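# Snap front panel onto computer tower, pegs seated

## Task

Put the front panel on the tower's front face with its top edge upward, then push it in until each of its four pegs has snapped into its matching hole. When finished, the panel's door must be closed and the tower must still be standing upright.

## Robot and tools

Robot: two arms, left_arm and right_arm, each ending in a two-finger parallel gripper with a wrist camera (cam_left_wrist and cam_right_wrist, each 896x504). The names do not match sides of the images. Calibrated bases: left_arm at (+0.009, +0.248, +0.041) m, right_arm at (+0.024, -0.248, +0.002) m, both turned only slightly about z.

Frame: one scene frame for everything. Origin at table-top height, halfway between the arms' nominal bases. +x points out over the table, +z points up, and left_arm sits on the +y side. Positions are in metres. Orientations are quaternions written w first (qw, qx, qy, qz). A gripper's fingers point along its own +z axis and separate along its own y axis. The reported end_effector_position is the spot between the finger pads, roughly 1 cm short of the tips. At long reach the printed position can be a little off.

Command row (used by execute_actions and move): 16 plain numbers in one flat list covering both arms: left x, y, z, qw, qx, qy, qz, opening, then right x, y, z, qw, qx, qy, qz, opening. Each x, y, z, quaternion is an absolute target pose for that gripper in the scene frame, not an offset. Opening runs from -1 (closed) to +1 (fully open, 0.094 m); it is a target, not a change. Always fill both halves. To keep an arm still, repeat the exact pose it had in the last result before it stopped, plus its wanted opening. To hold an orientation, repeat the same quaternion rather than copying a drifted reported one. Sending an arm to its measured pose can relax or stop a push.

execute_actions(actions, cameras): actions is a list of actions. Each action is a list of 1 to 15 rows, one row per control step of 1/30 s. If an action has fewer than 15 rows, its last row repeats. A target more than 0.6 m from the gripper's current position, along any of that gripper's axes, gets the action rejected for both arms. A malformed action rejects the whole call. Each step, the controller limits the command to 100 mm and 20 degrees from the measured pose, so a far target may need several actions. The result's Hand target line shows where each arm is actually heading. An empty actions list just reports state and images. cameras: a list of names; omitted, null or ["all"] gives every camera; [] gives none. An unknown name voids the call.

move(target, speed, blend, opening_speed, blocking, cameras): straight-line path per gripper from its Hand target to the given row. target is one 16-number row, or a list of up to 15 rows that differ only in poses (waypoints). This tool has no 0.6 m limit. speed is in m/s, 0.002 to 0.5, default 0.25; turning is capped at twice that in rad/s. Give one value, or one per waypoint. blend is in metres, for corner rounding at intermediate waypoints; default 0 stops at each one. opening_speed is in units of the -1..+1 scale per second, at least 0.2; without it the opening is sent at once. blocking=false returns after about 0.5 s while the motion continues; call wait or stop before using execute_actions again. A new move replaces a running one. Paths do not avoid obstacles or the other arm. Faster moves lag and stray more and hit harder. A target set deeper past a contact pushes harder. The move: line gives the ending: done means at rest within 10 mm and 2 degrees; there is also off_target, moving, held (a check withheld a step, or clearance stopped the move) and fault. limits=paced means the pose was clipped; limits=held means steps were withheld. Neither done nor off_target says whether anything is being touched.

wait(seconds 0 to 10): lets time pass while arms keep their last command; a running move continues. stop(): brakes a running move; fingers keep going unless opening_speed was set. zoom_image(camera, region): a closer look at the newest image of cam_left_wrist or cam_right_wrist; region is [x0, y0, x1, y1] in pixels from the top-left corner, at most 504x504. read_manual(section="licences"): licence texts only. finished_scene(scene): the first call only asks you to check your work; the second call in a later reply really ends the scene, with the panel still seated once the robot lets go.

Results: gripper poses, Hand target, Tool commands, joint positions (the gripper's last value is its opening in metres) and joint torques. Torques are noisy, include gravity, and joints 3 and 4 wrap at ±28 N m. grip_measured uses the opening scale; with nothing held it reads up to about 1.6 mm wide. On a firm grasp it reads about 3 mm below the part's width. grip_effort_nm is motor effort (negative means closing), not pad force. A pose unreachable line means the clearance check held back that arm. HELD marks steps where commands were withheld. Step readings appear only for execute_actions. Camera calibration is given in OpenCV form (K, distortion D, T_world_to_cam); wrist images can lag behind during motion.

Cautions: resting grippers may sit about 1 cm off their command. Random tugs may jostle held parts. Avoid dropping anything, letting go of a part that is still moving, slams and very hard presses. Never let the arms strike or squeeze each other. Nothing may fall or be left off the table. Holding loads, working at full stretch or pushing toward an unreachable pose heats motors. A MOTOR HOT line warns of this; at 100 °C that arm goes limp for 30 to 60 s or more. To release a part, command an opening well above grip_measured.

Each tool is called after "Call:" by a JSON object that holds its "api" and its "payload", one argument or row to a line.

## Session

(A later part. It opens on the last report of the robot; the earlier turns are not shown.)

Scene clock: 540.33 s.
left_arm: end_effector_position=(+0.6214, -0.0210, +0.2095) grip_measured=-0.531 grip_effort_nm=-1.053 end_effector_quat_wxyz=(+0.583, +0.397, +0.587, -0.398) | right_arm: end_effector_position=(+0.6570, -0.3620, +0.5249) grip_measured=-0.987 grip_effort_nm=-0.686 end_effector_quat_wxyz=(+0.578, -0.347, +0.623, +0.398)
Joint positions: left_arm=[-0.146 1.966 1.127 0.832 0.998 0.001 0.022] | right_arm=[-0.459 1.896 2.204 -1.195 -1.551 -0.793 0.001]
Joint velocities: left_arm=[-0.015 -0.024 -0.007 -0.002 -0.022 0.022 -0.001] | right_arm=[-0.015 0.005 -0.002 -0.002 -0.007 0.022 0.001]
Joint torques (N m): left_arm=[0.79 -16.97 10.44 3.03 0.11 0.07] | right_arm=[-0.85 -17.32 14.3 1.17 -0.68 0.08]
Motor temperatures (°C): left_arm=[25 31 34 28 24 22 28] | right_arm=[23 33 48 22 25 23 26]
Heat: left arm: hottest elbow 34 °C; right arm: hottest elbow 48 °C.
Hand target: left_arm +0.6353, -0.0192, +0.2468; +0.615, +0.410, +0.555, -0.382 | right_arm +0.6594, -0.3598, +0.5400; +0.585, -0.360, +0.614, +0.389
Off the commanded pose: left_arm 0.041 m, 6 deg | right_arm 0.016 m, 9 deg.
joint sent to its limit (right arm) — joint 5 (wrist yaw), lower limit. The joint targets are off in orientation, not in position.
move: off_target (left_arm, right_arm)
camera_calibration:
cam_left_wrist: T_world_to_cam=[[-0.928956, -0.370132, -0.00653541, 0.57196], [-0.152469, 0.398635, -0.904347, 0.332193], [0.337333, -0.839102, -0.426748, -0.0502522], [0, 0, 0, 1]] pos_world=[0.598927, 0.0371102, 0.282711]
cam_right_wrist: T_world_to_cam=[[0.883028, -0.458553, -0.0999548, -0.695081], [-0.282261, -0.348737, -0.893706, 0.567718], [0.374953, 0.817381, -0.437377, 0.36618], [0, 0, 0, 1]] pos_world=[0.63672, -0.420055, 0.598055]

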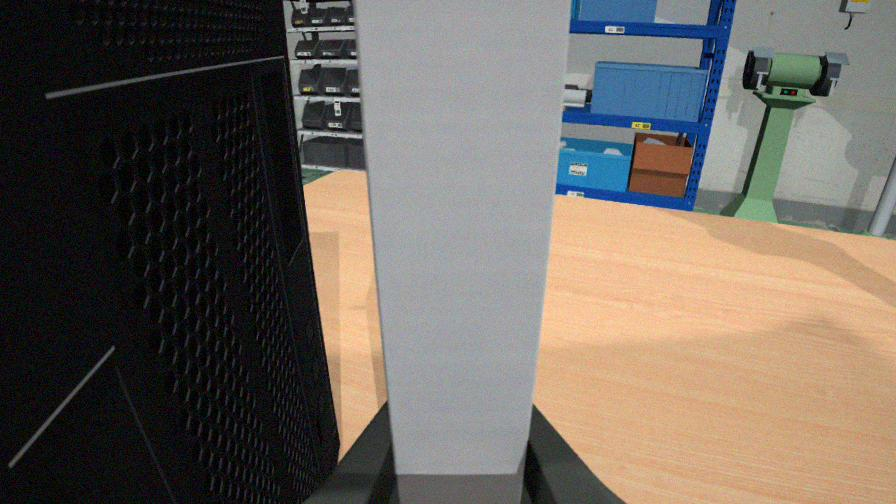

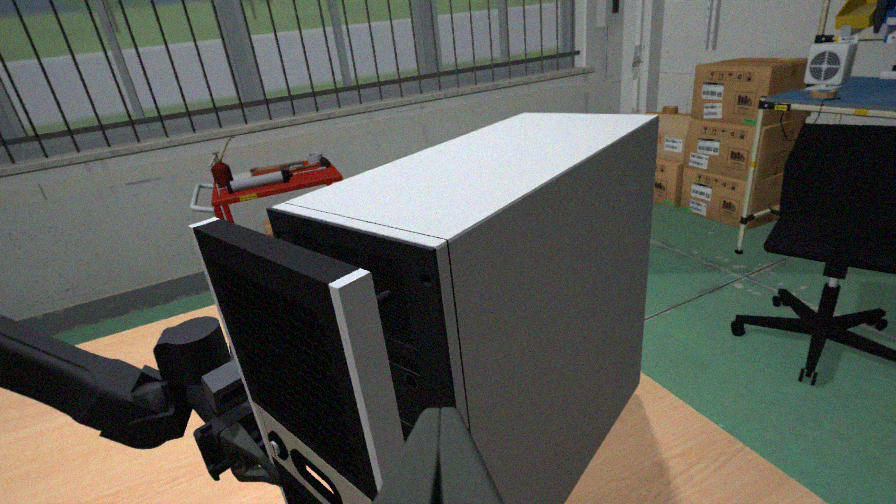

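Call:
{"api": "move", "payload": {
  "target": [0.654,-0.022,0.249,0.624,0.401,0.563,-0.372,-0.85,0.66,-0.36,0.54,0.57,-0.39,0.57,0.44,-1],
  "speed": 0.04,
  "cameras": ["cam_right_wrist"]
}}

Call:
{"api": "zoom_image", "payload": {
  "camera": "cam_right_wrist",
  "region": [320, 210, 480, 330]
}}

Call:
{"api": "zoom_image", "payload": {
  "camera": "cam_right_wrist",
  "region": [180, 180, 460, 380]
}}

Scene clock: 583.23 s.
left_arm: end_effector_position=(+0.6347, -0.0204, +0.2219) grip_measured=-0.531 grip_effort_nm=-1.072 end_effector_quat_wxyz=(+0.599, +0.391, +0.584, -0.384) | right_arm: end_effector_position=(+0.6570, -0.3620, +0.5251) grip_measured=-0.987 grip_effort_nm=-0.686 end_effector_quat_wxyz=(+0.578, -0.346, +0.623, +0.398)
Joint positions: left_arm=[-0.146 1.966 1.156 0.832 0.964 0.001 0.022] | right_arm=[-0.459 1.896 2.204 -1.195 -1.551 -0.792 0.001]
Joint velocities: left_arm=[0.005 -0.024 -0.002 -0.017 0.022 -0.037 0] | right_arm=[-0.005 -0.005 0.002 -0.002 -0.022 -0.007 0]
Joint torques (N m): left_arm=[0.62 -15.74 11.6 2 -0.16 0.11] | right_arm=[-0.91 -17.9 13.98 1.05 -0.72 0.06]
Motor temperatures (°C): left_arm=[25 31 35 28 24 22 28] | right_arm=[23 35 48 22 25 23 26]
Heat: left arm: hottest elbow 35 °C; right arm: hottest elbow 48 °C.
Hand target: left_arm +0.6524, -0.0209, +0.2488; +0.622, +0.399, +0.562, -0.371 | right_arm +0.6591, -0.3594, +0.5394; +0.585, -0.359, +0.614, +0.390
Off the commanded pose: left_arm 0.033 m, 4 deg | right_arm 0.015 m, 9 deg.
joint sent to its limit (right arm) — joint 5 (wrist yaw), lower limit. The joint targets are off in orientation, not in position.
move: off_target (left_arm, right_arm)
camera_calibration:
cam_right_wrist: T_world_to_cam=[[0.882989, -0.458546, -0.100334, -0.694816], [-0.282569, -0.348579, -0.893671, 0.568098], [0.374815, 0.817453, -0.437362, 0.366358], [0, 0, 0, 1]] pos_world=[0.636725, -0.420059, 0.598209]
Images, in order (width x height): cam_right_wrist 896x504.

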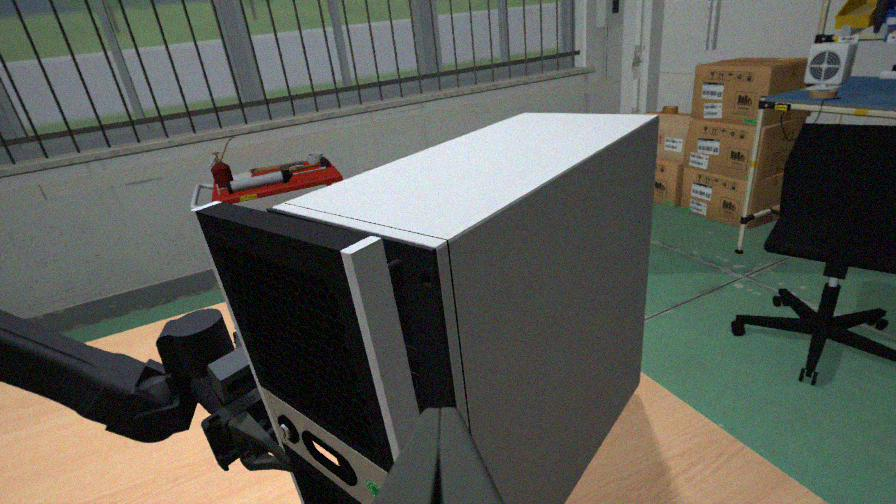

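Scaled by 3.150 from the camera's 896x504 image, which has a finer 1280x720 frame.

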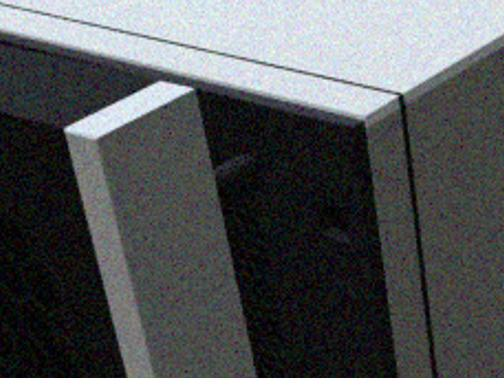

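Scaled by 1.800 from the camera's 896x504 image, which has a finer 1280x720 frame.

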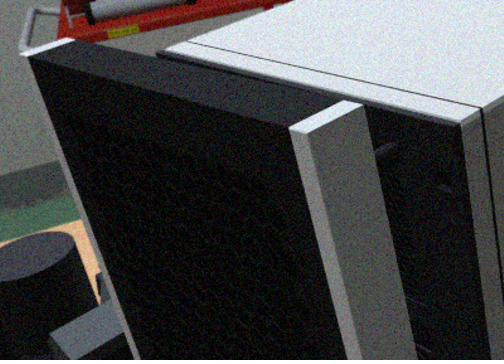

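Call:
{"api": "move", "payload": {
  "target": [0.665,-0.027,0.230,0.618,0.4056,0.569,-0.368,-0.85,0.66,-0.36,0.54,0.57,-0.39,0.57,0.44,-1],
  "speed": 0.04,
  "cameras": ["cam_right_wrist"]
}}

Call:
{"api": "zoom_image", "payload": {
  "camera": "cam_right_wrist",
  "region": [320, 210, 480, 330]
}}

Call:
{"api": "zoom_image", "payload": {
  "camera": "cam_right_wrist",
  "region": [180, 180, 460, 380]
}}

Scene clock: 601.80 s.
left_arm: end_effector_position=(+0.6461, -0.0223, +0.2044) grip_measured=-0.531 grip_effort_nm=-1.067 end_effector_quat_wxyz=(+0.593, +0.393, +0.591, -0.380) | right_arm: end_effector_position=(+0.6570, -0.3620, +0.5251) grip_measured=-0.987 grip_effort_nm=-0.676 end_effector_quat_wxyz=(+0.578, -0.346, +0.623, +0.398)
Joint positions: left_arm=[-0.146 2.008 1.189 0.805 0.961 0.028 0.022] | right_arm=[-0.459 1.896 2.204 -1.195 -1.551 -0.792 0.001]
Joint velocities: left_arm=[-0.015 -0.015 -0.007 0.002 -0.037 -0.007 -0.001] | right_arm=[-0.015 -0.005 0.012 -0.007 -0.066 0.051 0]
Joint torques (N m): left_arm=[-0.09 -15.79 11.6 2.18 -0.08 0.13] | right_arm=[-1.14 -17.85 13.93 1.05 -0.69 0.03]
Motor temperatures (°C): left_arm=[25 31 36 28 24 22 28] | right_arm=[23 35 48 22 25 23 26]
Heat: left arm: hottest elbow 36 °C; right arm: hottest elbow 48 °C.
Hand target: left_arm +0.6631, -0.0259, +0.2300; +0.616, +0.404, +0.567, -0.367 | right_arm +0.6591, -0.3594, +0.5395; +0.585, -0.359, +0.614, +0.390
Off the commanded pose: left_arm 0.032 m, 4 deg | right_arm 0.015 m, 9 deg.
joint sent to its limit (right arm) — joint 5 (wrist yaw), lower limit. The joint targets are off in orientation, not in position.
move: off_target (left_arm, right_arm)
camera_calibration:
cam_right_wrist: T_world_to_cam=[[0.882952, -0.458534, -0.100714, -0.694588], [-0.282876, -0.348426, -0.893633, 0.568335], [0.37467, 0.817524, -0.437351, 0.366474], [0, 0, 0, 1]] pos_world=[0.63675, -0.420071, 0.598207]
Images, in order (width x height): cam_right_wrist 896x504.

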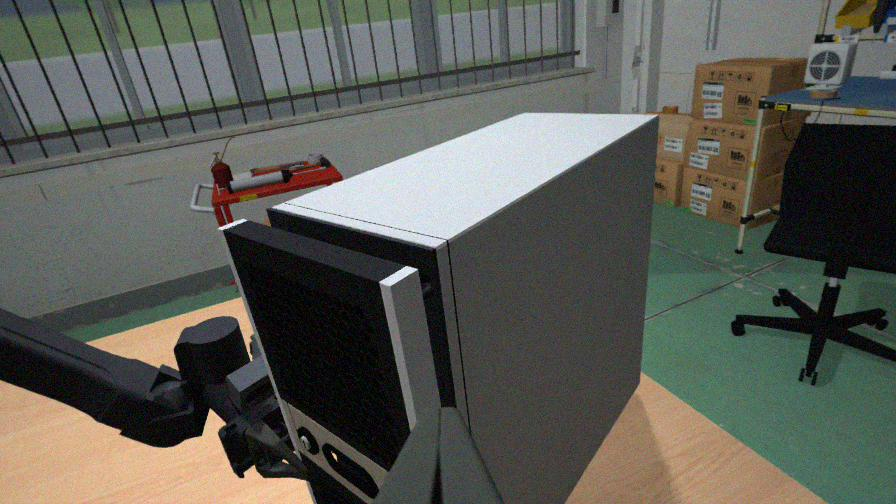

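Scaled by 3.150 from the camera's 896x504 image, which has a finer 1280x720 frame.

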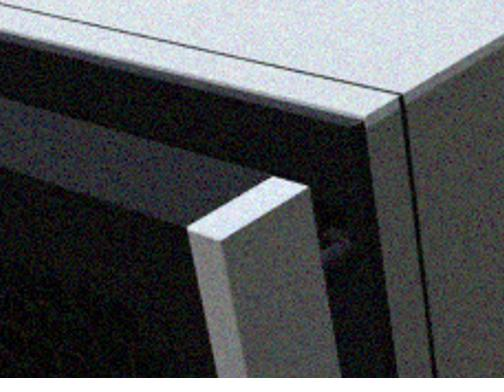

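Scaled by 1.800 from the camera's 896x504 image, which has a finer 1280x720 frame.

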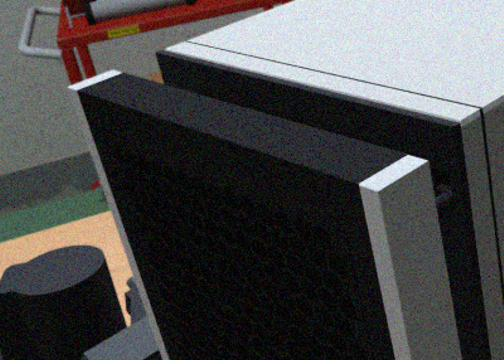

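Call:
{"api": "move", "payload": {
  "target": [0.6605,-0.0265,0.234,0.618,0.4056,0.569,-0.368,-0.85,0.66,-0.36,0.54,0.57,-0.39,0.57,0.44,-1],
  "speed": 0.02,
  "cameras": ["cam_right_wrist"]
}}

Call:
{"api": "zoom_image", "payload": {
  "camera": "cam_right_wrist",
  "region": [320, 210, 480, 330]
}}

Call:
{"api": "zoom_image", "payload": {
  "camera": "cam_right_wrist",
  "region": [180, 180, 460, 380]
}}

Scene clock: 615.00 s.
left_arm: end_effector_position=(+0.6465, -0.0223, +0.2045) grip_measured=-0.531 grip_effort_nm=-1.062 end_effector_quat_wxyz=(+0.593, +0.393, +0.592, -0.380) | right_arm: end_effector_position=(+0.6570, -0.3620, +0.5251) grip_measured=-0.987 grip_effort_nm=-0.681 end_effector_quat_wxyz=(+0.578, -0.346, +0.623, +0.398)
Joint positions: left_arm=[-0.146 2.008 1.19 0.802 0.959 0.029 0.022] | right_arm=[-0.459 1.896 2.204 -1.195 -1.551 -0.792 0.001]
Joint velocities: left_arm=[-0.005 -0.005 -0.017 -0.012 -0.081 -0.037 -0.001] | right_arm=[0.005 -0.005 -0.002 0.017 -0.007 -0.037 -0.001]
Joint torques (N m): left_arm=[-0.15 -16.67 10.55 2.06 -0.1 0.11] | right_arm=[-0.67 -17.61 13.89 1.05 -0.67 0.07]
Motor temperatures (°C): left_arm=[25 31 36 28 24 22 28] | right_arm=[23 35 48 22 25 23 26]
Heat: left arm: hottest elbow 36 °C; right arm: hottest elbow 48 °C.
Hand target: left_arm +0.6592, -0.0258, +0.2340; +0.617, +0.404, +0.567, -0.367 | right_arm +0.6591, -0.3594, +0.5395; +0.585, -0.359, +0.614, +0.390
Off the commanded pose: left_arm 0.033 m, 4 deg | right_arm 0.015 m, 9 deg.
joint sent to its limit (right arm) — joint 5 (wrist yaw), lower limit. The joint targets are off in orientation, not in position.
move: off_target (left_arm, right_arm)
camera_calibration:
cam_right_wrist: T_world_to_cam=[[0.882952, -0.458534, -0.100714, -0.694588], [-0.282876, -0.348426, -0.893633, 0.568335], [0.37467, 0.817524, -0.437351, 0.366474], [0, 0, 0, 1]] pos_world=[0.63675, -0.420071, 0.598207]
Images, in order (width x height): cam_right_wrist 896x504.

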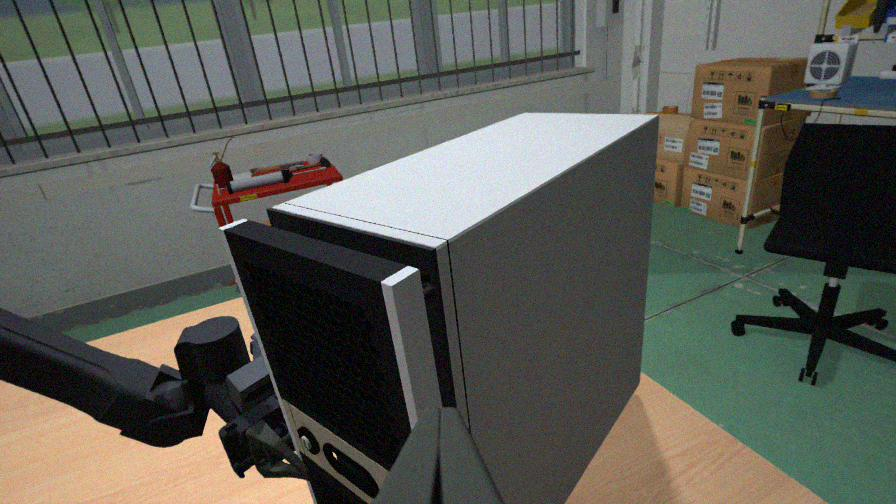

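Scaled by 3.150 from the camera's 896x504 image, which has a finer 1280x720 frame.

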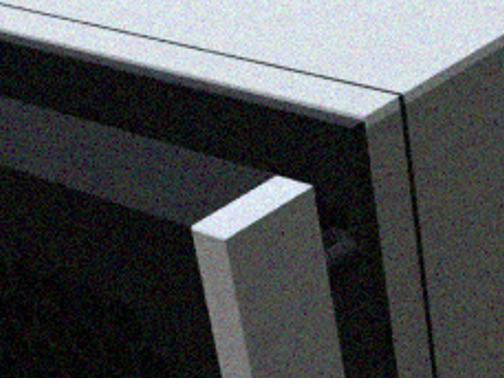

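Scaled by 1.800 from the camera's 896x504 image, which has a finer 1280x720 frame.

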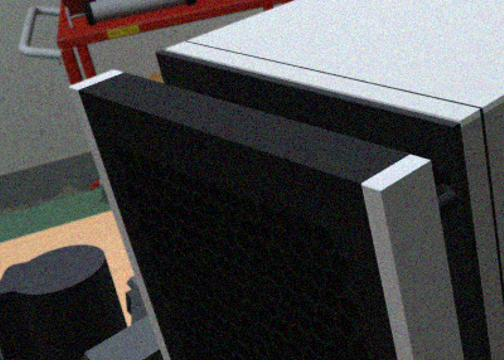

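Call:
{"api": "move", "payload": {
  "target": [
    [0.635,-0.034,0.255,0.618,0.4056,0.569,-0.368,-0.85,0.66,-0.36,0.54,0.57,-0.39,0.57,0.44,-1],
    [0.663,-0.0255,0.2345,0.618,0.4056,0.569,-0.368,-0.85,0.66,-0.36,0.54,0.57,-0.39,0.57,0.44,-1]
  ],
  "speed": 0.03,
  "cameras": ["cam_right_wrist"]
}}

Call:
{"api": "zoom_image", "payload": {
  "camera": "cam_right_wrist",
  "region": [320, 210, 480, 330]
}}

Call:
{"api": "zoom_image", "payload": {
  "camera": "cam_right_wrist",
  "region": [180, 180, 460, 380]
}}

Scene clock: 629.80 s.
left_arm: end_effector_position=(+0.6428, -0.0244, +0.2048) grip_measured=-0.531 grip_effort_nm=-1.072 end_effector_quat_wxyz=(+0.588, +0.392, +0.596, -0.381) | right_arm: end_effector_position=(+0.6570, -0.3620, +0.5251) grip_measured=-0.987 grip_effort_nm=-0.686 end_effector_quat_wxyz=(+0.578, -0.346, +0.623, +0.398)
Joint positions: left_arm=[-0.151 1.997 1.181 0.787 0.956 0.031 0.022] | right_arm=[-0.459 1.896 2.204 -1.195 -1.551 -0.792 0.001]
Joint velocities: left_arm=[-0.015 -0.005 -0.002 -0.002 -0.037 0.022 -0.001] | right_arm=[-0.015 -0.015 0.007 -0.027 -0.095 -0.022 0.001]
Joint torques (N m): left_arm=[0.32 -16.15 11.67 2.59 0.13 0.11] | right_arm=[-0.62 -18.08 14.04 0.96 -0.67 0.07]
Motor temperatures (°C): left_arm=[25 31 36 28 24 22 28] | right_arm=[23 35 48 22 25 23 26]
Heat: left arm: hottest elbow 36 °C; right arm: hottest elbow 48 °C.
Hand target: left_arm +0.6610, -0.0245, +0.2343; +0.616, +0.404, +0.568, -0.367 | right_arm +0.6591, -0.3594, +0.5395; +0.585, -0.359, +0.614, +0.390
Off the commanded pose: left_arm 0.036 m, 5 deg | right_arm 0.015 m, 9 deg.
joint sent to its limit (right arm) — joint 5 (wrist yaw), lower limit. The joint targets are off in orientation, not in position.
move: off_target (left_arm, right_arm)
camera_calibration:
cam_right_wrist: T_world_to_cam=[[0.882952, -0.458534, -0.100714, -0.694588], [-0.282876, -0.348426, -0.893633, 0.568335], [0.37467, 0.817524, -0.437351, 0.366474], [0, 0, 0, 1]] pos_world=[0.63675, -0.420071, 0.598207]
Images, in order (width x height): cam_right_wrist 896x504.

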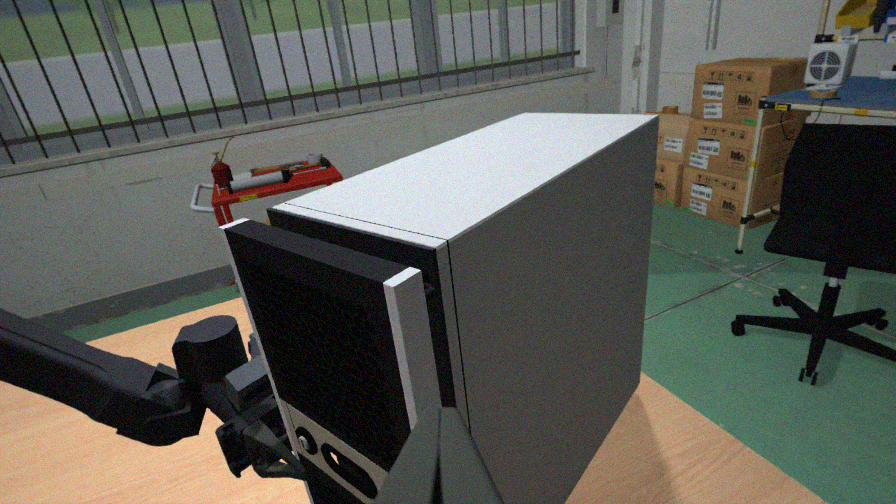

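Scaled by 3.150 from the camera's 896x504 image, which has a finer 1280x720 frame.

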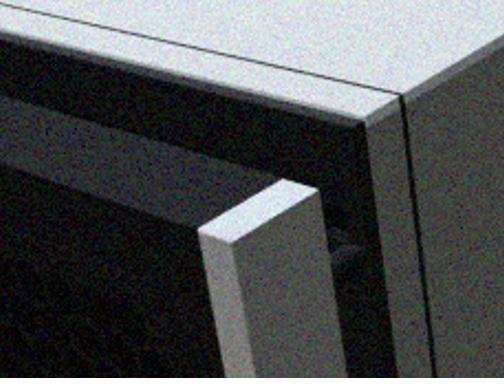

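Scaled by 1.800 from the camera's 896x504 image, which has a finer 1280x720 frame.

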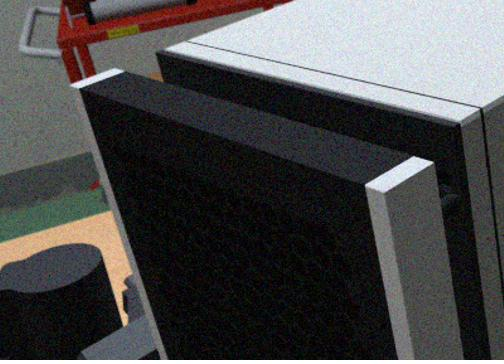

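Call:
{"api": "move", "payload": {
  "target": [
    [0.635,-0.028,0.27,0.624,0.401,0.563,-0.372,-0.85,0.66,-0.36,0.54,0.57,-0.39,0.57,0.44,-1],
    [0.662,-0.021,0.241,0.624,0.401,0.563,-0.372,-0.85,0.66,-0.36,0.54,0.57,-0.39,0.57,0.44,-1]
  ],
  "speed": 0.03,
  "cameras": ["cam_right_wrist"]
}}

Call:
{"api": "zoom_image", "payload": {
  "camera": "cam_right_wrist",
  "region": [320, 210, 480, 330]
}}

Call:
{"api": "zoom_image", "payload": {
  "camera": "cam_right_wrist",
  "region": [180, 180, 460, 380]
}}

Scene clock: 643.40 s.
left_arm: end_effector_position=(+0.6425, -0.0206, +0.2100) grip_measured=-0.531 grip_effort_nm=-1.062 end_effector_quat_wxyz=(+0.594, +0.393, +0.589, -0.381) | right_arm: end_effector_position=(+0.6570, -0.3620, +0.5251) grip_measured=-0.987 grip_effort_nm=-0.691 end_effector_quat_wxyz=(+0.578, -0.346, +0.623, +0.398)
Joint positions: left_arm=[-0.145 1.993 1.178 0.809 0.964 0.023 0.022] | right_arm=[-0.459 1.896 2.204 -1.195 -1.551 -0.792 0.001]
Joint velocities: left_arm=[0.024 0.005 -0.007 -0.002 0.051 -0.022 0.001] | right_arm=[-0.015 -0.005 -0.027 -0.002 -0.051 -0.007 0]
Joint torques (N m): left_arm=[0.44 -15.91 11.48 3.18 0.11 -0.1] | right_arm=[-0.79 -17.67 13.96 1.16 -0.69 0.04]
Motor temperatures (°C): left_arm=[25 32 38 28 24 22 28] | right_arm=[23 36 48 22 25 23 26]
Heat: left arm: hottest elbow 38 °C; right arm: hottest elbow 48 °C.
Hand target: left_arm +0.6599, -0.0201, +0.2411; +0.622, +0.400, +0.562, -0.371 | right_arm +0.6591, -0.3594, +0.5395; +0.585, -0.359, +0.614, +0.390
Off the commanded pose: left_arm 0.037 m, 5 deg | right_arm 0.015 m, 9 deg.
joint sent to its limit (right arm) — joint 5 (wrist yaw), lower limit. The joint targets are off in orientation, not in position.
move: off_target (left_arm, right_arm)
camera_calibration:
cam_right_wrist: T_world_to_cam=[[0.882952, -0.458534, -0.100714, -0.694588], [-0.282876, -0.348426, -0.893633, 0.568335], [0.37467, 0.817524, -0.437351, 0.366474], [0, 0, 0, 1]] pos_world=[0.63675, -0.420071, 0.598207]
Images, in order (width x height): cam_right_wrist 896x504.

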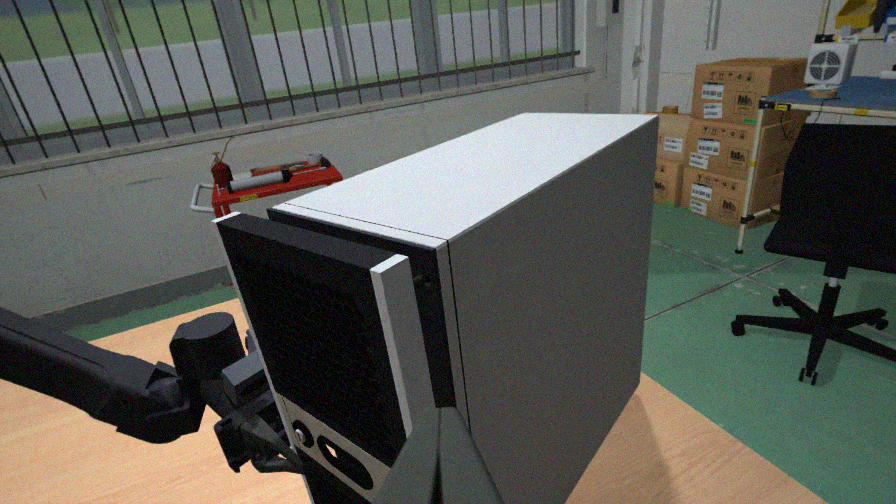

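Scaled by 3.150 from the camera's 896x504 image, which has a finer 1280x720 frame.

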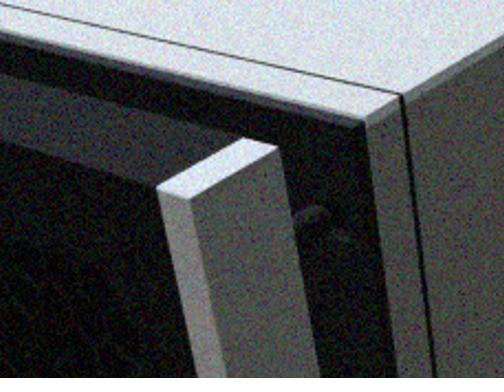

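Scaled by 1.800 from the camera's 896x504 image, which has a finer 1280x720 frame.

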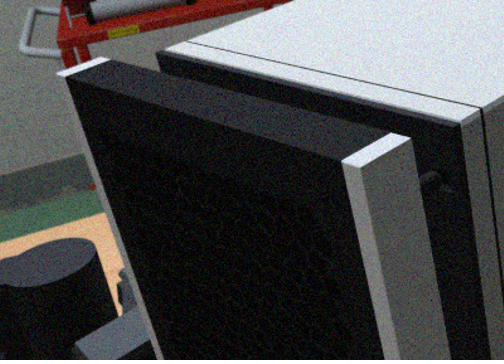

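Call:
{"api": "move", "payload": {
  "target": [
    [0.665,-0.0225,0.236,0.622,0.4025,0.565,-0.371,-0.85,0.66,-0.36,0.54,0.57,-0.39,0.57,0.44,-1]
  ],
  "speed": 0.03,
  "cameras": ["cam_right_wrist"]
}}

Call:
{"api": "zoom_image", "payload": {
  "camera": "cam_right_wrist",
  "region": [320, 210, 480, 330]
}}

Call:
{"api": "zoom_image", "payload": {
  "camera": "cam_right_wrist",
  "region": [180, 180, 460, 380]
}}

Scene clock: 656.27 s.
left_arm: end_effector_position=(+0.6453, -0.0212, +0.2078) grip_measured=-0.531 grip_effort_nm=-1.067 end_effector_quat_wxyz=(+0.594, +0.393, +0.590, -0.381) | right_arm: end_effector_position=(+0.6570, -0.3620, +0.5251) grip_measured=-0.987 grip_effort_nm=-0.691 end_effector_quat_wxyz=(+0.578, -0.346, +0.623, +0.398)
Joint positions: left_arm=[-0.145 2.002 1.187 0.809 0.964 0.022 0.022] | right_arm=[-0.459 1.896 2.204 -1.195 -1.551 -0.792 0.001]
Joint velocities: left_arm=[0.005 -0.015 0.002 -0.007 -0.037 -0.051 0] | right_arm=[-0.005 -0.005 0.007 -0.007 0.007 0.022 0]
Joint torques (N m): left_arm=[0.09 -16.03 11.51 2.77 0.05 0] | right_arm=[-0.73 -17.38 13.82 0.91 -0.69 0.08]
Motor temperatures (°C): left_arm=[25 31 37 28 24 22 28] | right_arm=[23 36 48 22 25 23 26]
Heat: left arm: hottest elbow 37 °C; right arm: hottest elbow 48 °C.
Hand target: left_arm +0.6630, -0.0215, +0.2359; +0.620, +0.401, +0.564, -0.370 | right_arm +0.6591, -0.3594, +0.5395; +0.585, -0.359, +0.614, +0.390
Off the commanded pose: left_arm 0.034 m, 5 deg | right_arm 0.015 m, 9 deg.
joint sent to its limit (right arm) — joint 5 (wrist yaw), lower limit. The joint targets are off in orientation, not in position.
move: off_target (left_arm, right_arm)
camera_calibration:
cam_right_wrist: T_world_to_cam=[[0.882952, -0.458534, -0.100714, -0.694588], [-0.282876, -0.348426, -0.893633, 0.568335], [0.37467, 0.817524, -0.437351, 0.366474], [0, 0, 0, 1]] pos_world=[0.63675, -0.420071, 0.598207]
Images, in order (width x height): cam_right_wrist 896x504.

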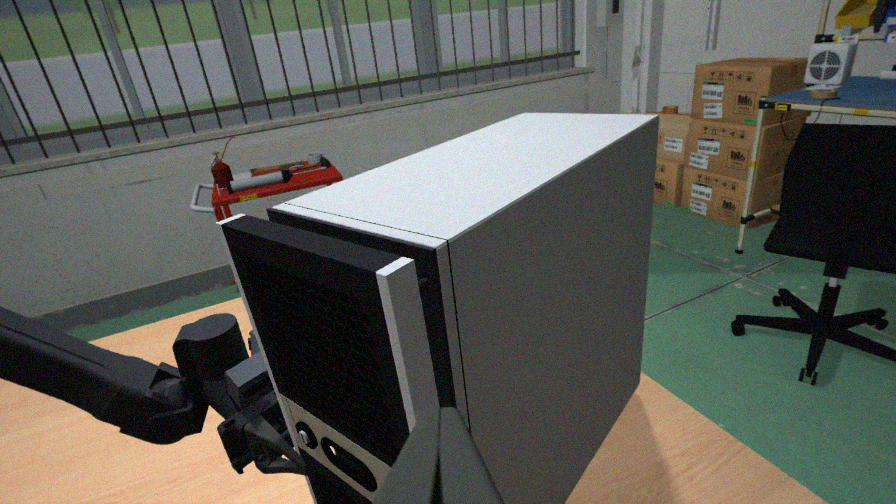

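Scaled by 3.150 from the camera's 896x504 image, which has a finer 1280x720 frame.

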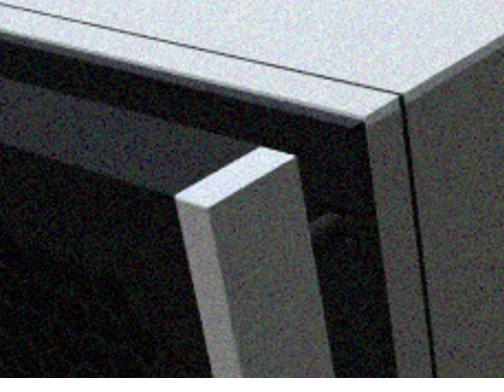

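Scaled by 1.800 from the camera's 896x504 image, which has a finer 1280x720 frame.

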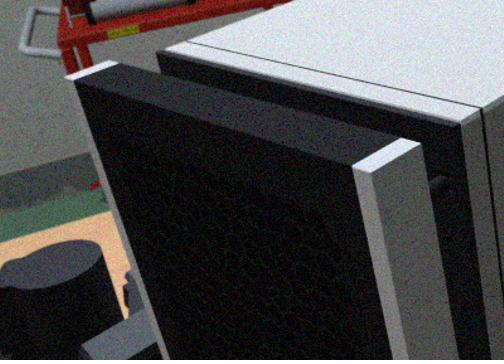

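Call:
{"api": "move", "payload": {
  "target": [
    [0.664,-0.023,0.230,0.622,0.4025,0.565,-0.371,-0.85,0.66,-0.36,0.54,0.57,-0.39,0.57,0.44,-1]
  ],
  "speed": 0.03,
  "cameras": ["cam_right_wrist"]
}}

Call:
{"api": "zoom_image", "payload": {
  "camera": "cam_right_wrist",
  "region": [320, 210, 480, 330]
}}

Call:
{"api": "zoom_image", "payload": {
  "camera": "cam_right_wrist",
  "region": [180, 180, 460, 380]
}}

Scene clock: 666.60 s.
left_arm: end_effector_position=(+0.6459, -0.0213, +0.2026) grip_measured=-0.531 grip_effort_nm=-1.062 end_effector_quat_wxyz=(+0.592, +0.392, +0.591, -0.382) | right_arm: end_effector_position=(+0.6570, -0.3620, +0.5251) grip_measured=-0.987 grip_effort_nm=-0.686 end_effector_quat_wxyz=(+0.578, -0.346, +0.623, +0.398)
Joint positions: left_arm=[-0.145 2.011 1.188 0.812 0.964 0.022 0.022] | right_arm=[-0.459 1.896 2.204 -1.195 -1.551 -0.792 0.001]
Joint velocities: left_arm=[-0.005 0.005 -0.002 0.007 -0.051 -0.007 0] | right_arm=[-0.015 -0.015 -0.002 -0.007 -0.051 -0.081 0]
Joint torques (N m): left_arm=[0.15 -16.03 11.1 3.1 0 0] | right_arm=[-0.79 -17.32 13.96 1.11 -0.72 0.09]
Motor temperatures (°C): left_arm=[25 31 38 28 24 22 28] | right_arm=[23 36 48 22 25 23 26]
Heat: left arm: hottest elbow 38 °C; right arm: hottest elbow 48 °C.
Hand target: left_arm +0.6621, -0.0221, +0.2300; +0.620, +0.401, +0.564, -0.370 | right_arm +0.6591, -0.3594, +0.5395; +0.585, -0.359, +0.614, +0.390
Off the commanded pose: left_arm 0.033 m, 5 deg | right_arm 0.015 m, 9 deg.
joint sent to its limit (right arm) — joint 5 (wrist yaw), lower limit. The joint targets are off in orientation, not in position.
move: off_target (left_arm, right_arm)
camera_calibration:
cam_right_wrist: T_world_to_cam=[[0.882952, -0.458534, -0.100714, -0.694588], [-0.282876, -0.348426, -0.893633, 0.568335], [0.37467, 0.817524, -0.437351, 0.366474], [0, 0, 0, 1]] pos_world=[0.63675, -0.420071, 0.598207]
Images, in order (width x height): cam_right_wrist 896x504.

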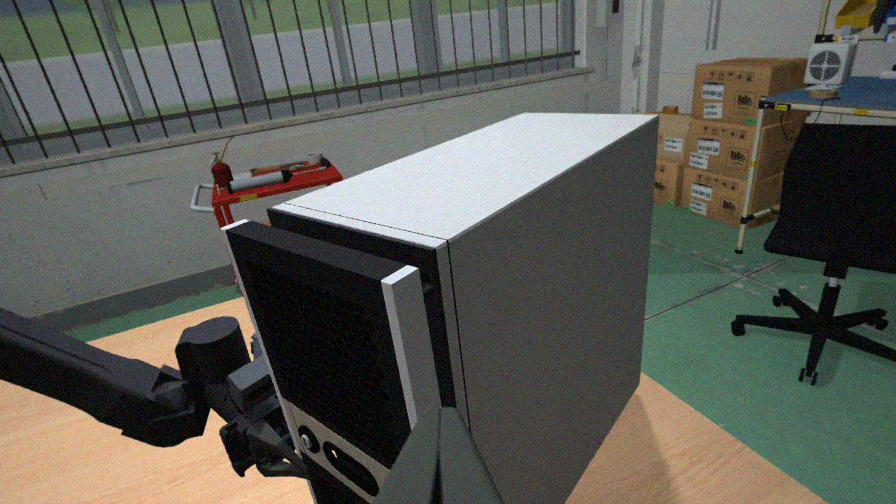

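Scaled by 3.150 from the camera's 896x504 image, which has a finer 1280x720 frame.

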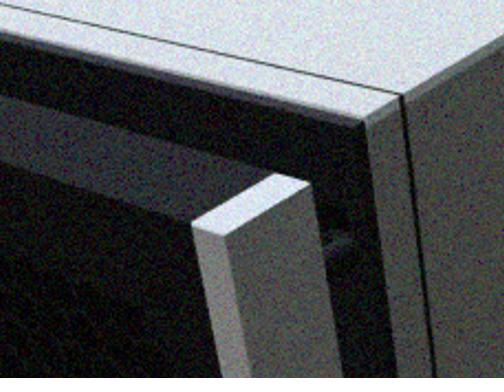

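Scaled by 1.800 from the camera's 896x504 image, which has a finer 1280x720 frame.

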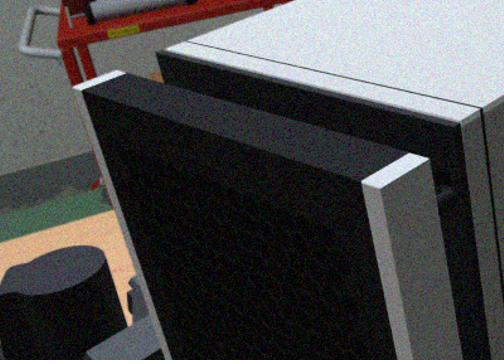

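Call:
{"api": "move", "payload": {
  "target": [
    [0.640,-0.033,0.2375,0.622,0.4025,0.565,-0.371,-0.85,0.66,-0.36,0.54,0.57,-0.39,0.57,0.44,-1],
    [0.672,-0.0197,0.2325,0.622,0.4025,0.565,-0.371,-0.85,0.66,-0.36,0.54,0.57,-0.39,0.57,0.44,-1]
  ],
  "speed": 0.03,
  "cameras": ["cam_right_wrist"]
}}

Call:
{"api": "zoom_image", "payload": {
  "camera": "cam_right_wrist",
  "region": [320, 210, 480, 330]
}}

Call:
{"api": "zoom_image", "payload": {
  "camera": "cam_right_wrist",
  "region": [180, 180, 460, 380]
}}

Scene clock: 678.83 s.
left_arm: end_effector_position=(+0.6535, -0.0188, +0.2065) grip_measured=-0.531 grip_effort_nm=-1.062 end_effector_quat_wxyz=(+0.600, +0.395, +0.584, -0.378) | right_arm: end_effector_position=(+0.6570, -0.3620, +0.5251) grip_measured=-0.987 grip_effort_nm=-0.681 end_effector_quat_wxyz=(+0.578, -0.346, +0.623, +0.398)
Joint positions: left_arm=[-0.138 2.024 1.211 0.824 0.97 0.022 0.022] | right_arm=[-0.459 1.896 2.204 -1.195 -1.551 -0.792 0.001]
Joint velocities: left_arm=[0.005 -0.005 -0.007 -0.017 0.022 0.037 0.001] | right_arm=[-0.015 -0.005 -0.017 -0.002 -0.007 0.037 -0.001]
Joint torques (N m): left_arm=[0.32 -16.21 11.49 2.13 0.06 -0.03] | right_arm=[-1.26 -18.32 13.85 1.06 -0.68 0.06]
Motor temperatures (°C): left_arm=[25 31 38 28 24 22 28] | right_arm=[23 36 49 22 25 23 26]
Heat: left arm: hottest elbow 38 °C; right arm: hottest elbow 49 °C.
Hand target: left_arm +0.6704, -0.0188, +0.2323; +0.620, +0.401, +0.564, -0.370 | right_arm +0.6591, -0.3594, +0.5395; +0.585, -0.359, +0.614, +0.390
Off the commanded pose: left_arm 0.032 m, 4 deg | right_arm 0.015 m, 9 deg.
joint sent to its limit (right arm) — joint 5 (wrist yaw), lower limit. The joint targets are off in orientation, not in position.
move: off_target (left_arm, right_arm)
camera_calibration:
cam_right_wrist: T_world_to_cam=[[0.882952, -0.458534, -0.100714, -0.694588], [-0.282876, -0.348426, -0.893633, 0.568335], [0.37467, 0.817524, -0.437351, 0.366474], [0, 0, 0, 1]] pos_world=[0.63675, -0.420071, 0.598207]
Images, in order (width x height): cam_right_wrist 896x504.

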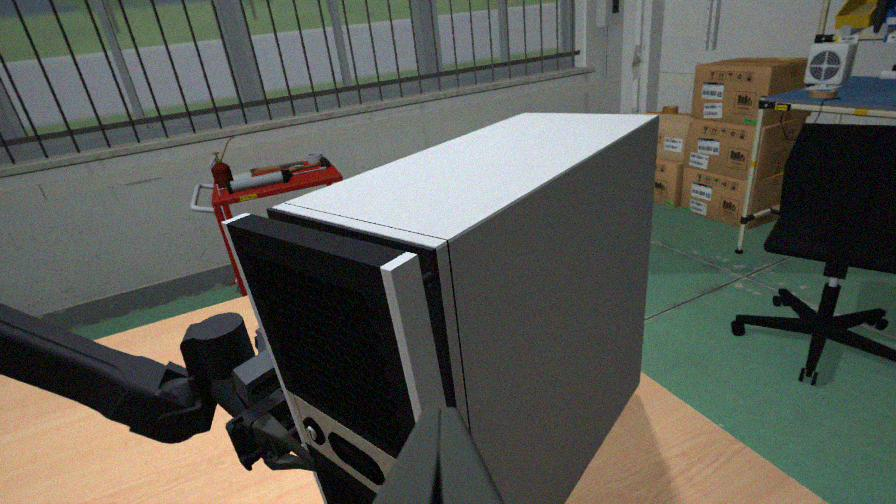

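Scaled by 3.150 from the camera's 896x504 image, which has a finer 1280x720 frame.

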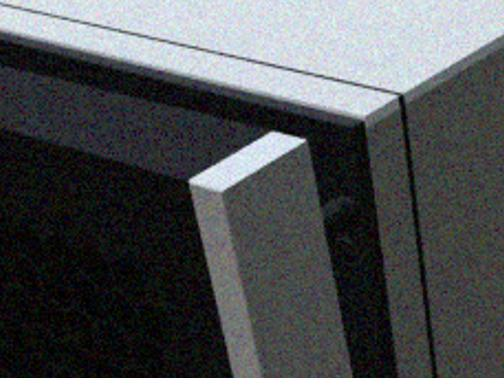

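Scaled by 1.800 from the camera's 896x504 image, which has a finer 1280x720 frame.

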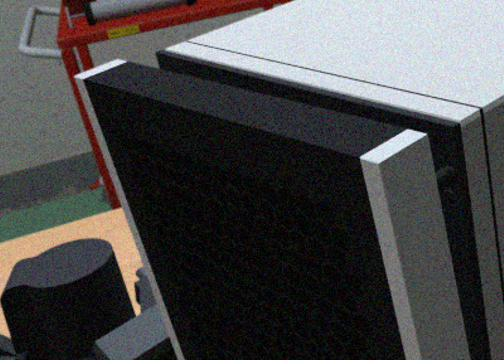

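Call:
{"api": "move", "payload": {
  "target": [
    [0.638,-0.033,0.245,0.618,0.4056,0.569,-0.368,-0.85,0.66,-0.36,0.54,0.57,-0.39,0.57,0.44,-1],
    [0.662,-0.023,0.2325,0.618,0.4056,0.569,-0.368,-0.85,0.66,-0.36,0.54,0.57,-0.39,0.57,0.44,-1]
  ],
  "speed": 0.03,
  "cameras": ["cam_right_wrist"]
}}

Call:
{"api": "zoom_image", "payload": {
  "camera": "cam_right_wrist",
  "region": [320, 210, 480, 330]
}}

Call:
{"api": "zoom_image", "payload": {
  "camera": "cam_right_wrist",
  "region": [200, 180, 360, 300]
}}

Scene clock: 695.27 s.
left_arm: end_effector_position=(+0.6428, -0.0220, +0.2076) grip_measured=-0.531 grip_effort_nm=-1.057 end_effector_quat_wxyz=(+0.594, +0.394, +0.590, -0.380) | right_arm: end_effector_position=(+0.6570, -0.3620, +0.5251) grip_measured=-0.987 grip_effort_nm=-0.686 end_effector_quat_wxyz=(+0.578, -0.346, +0.623, +0.398)
Joint positions: left_arm=[-0.147 1.996 1.18 0.804 0.961 0.03 0.022] | right_arm=[-0.459 1.896 2.204 -1.195 -1.551 -0.792 0.001]
Joint velocities: left_arm=[-0.015 -0.015 -0.012 0.007 0.022 0.007 0.001] | right_arm=[-0.005 -0.015 -0.007 -0.027 -0.051 0.007 0.001]
Joint torques (N m): left_arm=[0.62 -15.38 11.41 2.15 0.12 0.11] | right_arm=[-0.79 -17.96 13.96 0.98 -0.66 0.07]
Motor temperatures (°C): left_arm=[25 32 38 27 24 22 28] | right_arm=[23 36 49 22 25 23 26]
Heat: left arm: hottest elbow 38 °C; right arm: hottest elbow 49 °C.
Hand target: left_arm +0.6604, -0.0222, +0.2328; +0.616, +0.404, +0.567, -0.367 | right_arm +0.6591, -0.3594, +0.5395; +0.585, -0.359, +0.614, +0.390
Off the commanded pose: left_arm 0.031 m, 4 deg | right_arm 0.015 m, 9 deg.
joint sent to its limit (right arm) — joint 5 (wrist yaw), lower limit. The joint targets are off in orientation, not in position.
move: off_target (left_arm, right_arm)
camera_calibration:
cam_right_wrist: T_world_to_cam=[[0.882952, -0.458534, -0.100714, -0.694588], [-0.282876, -0.348426, -0.893633, 0.568335], [0.37467, 0.817524, -0.437351, 0.366474], [0, 0, 0, 1]] pos_world=[0.63675, -0.420071, 0.598207]
Images, in order (width x height): cam_right_wrist 896x504.

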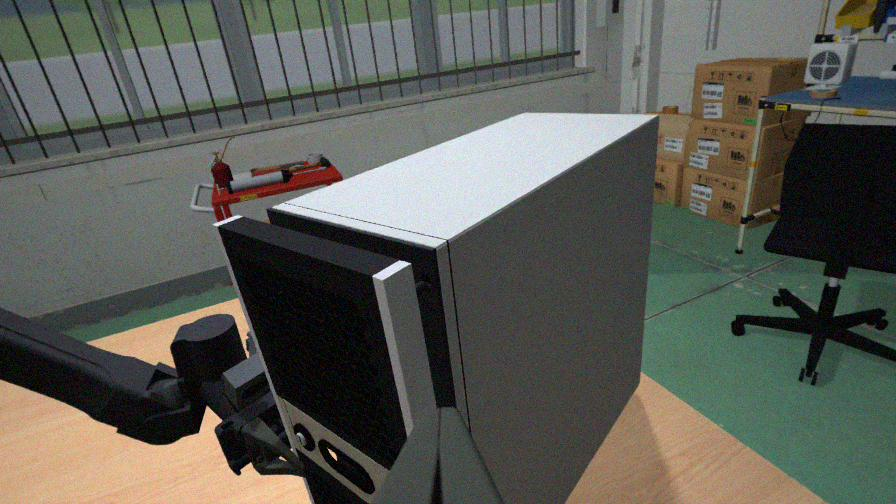

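Scaled by 3.150 from the camera's 896x504 image, which has a finer 1280x720 frame.

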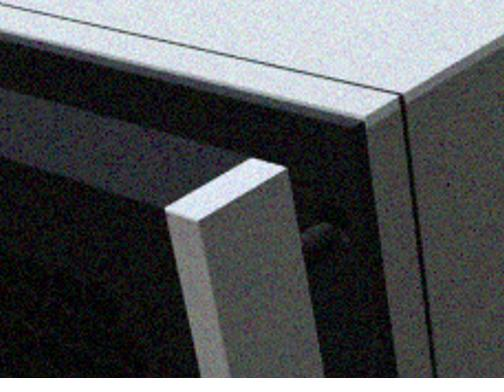

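Scaled by 3.150 from the camera's 896x504 image, which has a finer 1280x720 frame.

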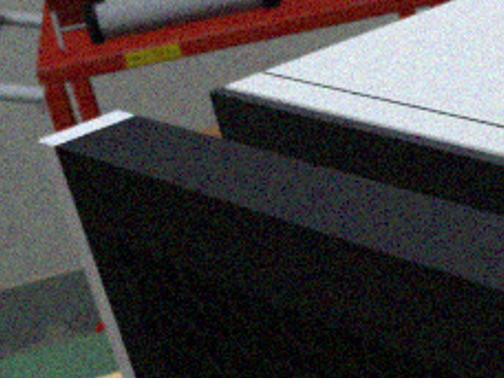

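Call:
{"api": "move", "payload": {
  "target": [
    [0.668,-0.0205,0.231,0.618,0.4056,0.569,-0.368,-0.85,0.66,-0.36,0.54,0.57,-0.39,0.57,0.44,-1]
  ],
  "speed": 0.02,
  "cameras": ["cam_right_wrist"]
}}

Call:
{"api": "zoom_image", "payload": {
  "camera": "cam_right_wrist",
  "region": [320, 210, 480, 330]
}}

Call:
{"api": "zoom_image", "payload": {
  "camera": "cam_right_wrist",
  "region": [200, 180, 360, 300]
}}

Scene clock: 709.37 s.
left_arm: end_effector_position=(+0.6479, -0.0206, +0.2058) grip_measured=-0.531 grip_effort_nm=-1.053 end_effector_quat_wxyz=(+0.593, +0.394, +0.590, -0.380) | right_arm: end_effector_position=(+0.6570, -0.3620, +0.5251) grip_measured=-0.987 grip_effort_nm=-0.681 end_effector_quat_wxyz=(+0.578, -0.346, +0.623, +0.398)
Joint positions: left_arm=[-0.143 2.009 1.196 0.801 0.967 0.03 0.022] | right_arm=[-0.459 1.896 2.204 -1.195 -1.551 -0.792 0.001]
Joint velocities: left_arm=[-0.005 -0.005 0.007 -0.002 -0.007 -0.007 0] | right_arm=[-0.005 -0.005 -0.012 0.002 -0.095 0.007 0]
Joint torques (N m): left_arm=[0.26 -15.74 11.51 2.06 0.1 0.1] | right_arm=[-0.85 -18.2 13.9 1.05 -0.69 0.06]
Motor temperatures (°C): left_arm=[25 33 38 27 24 22 28] | right_arm=[23 36 49 22 25 23 26]
Heat: left arm: hottest elbow 38 °C; right arm: hottest elbow 49 °C.
Hand target: left_arm +0.6663, -0.0194, +0.2307; +0.616, +0.404, +0.568, -0.367 | right_arm +0.6591, -0.3594, +0.5395; +0.585, -0.359, +0.614, +0.390
Off the commanded pose: left_arm 0.032 m, 4 deg | right_arm 0.015 m, 9 deg.
joint sent to its limit (right arm) — joint 5 (wrist yaw), lower limit. The joint targets are off in orientation, not in position.
move: off_target (left_arm, right_arm)
camera_calibration:
cam_right_wrist: T_world_to_cam=[[0.882952, -0.458534, -0.100714, -0.694588], [-0.282876, -0.348426, -0.893633, 0.568335], [0.37467, 0.817524, -0.437351, 0.366474], [0, 0, 0, 1]] pos_world=[0.63675, -0.420071, 0.598207]
Images, in order (width x height): cam_right_wrist 896x504.

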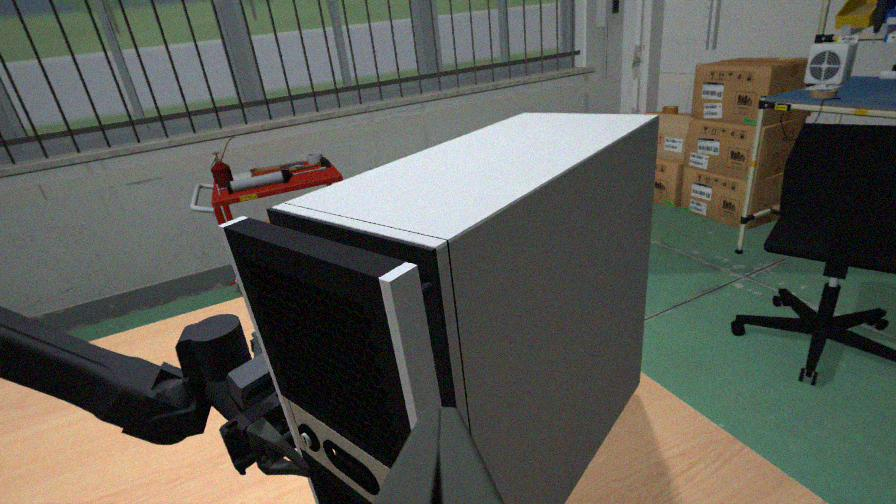

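Scaled by 3.150 from the camera's 896x504 image, which has a finer 1280x720 frame.

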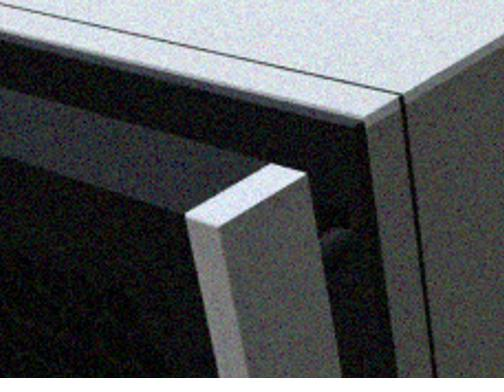

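Scaled by 3.150 from the camera's 896x504 image, which has a finer 1280x720 frame.

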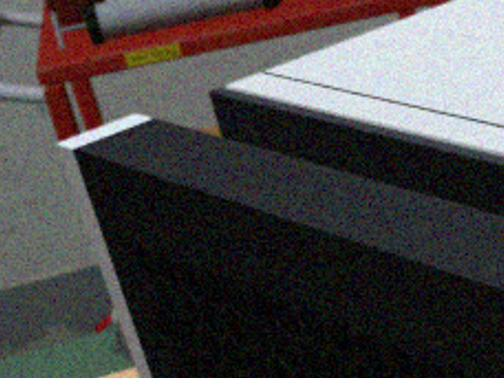

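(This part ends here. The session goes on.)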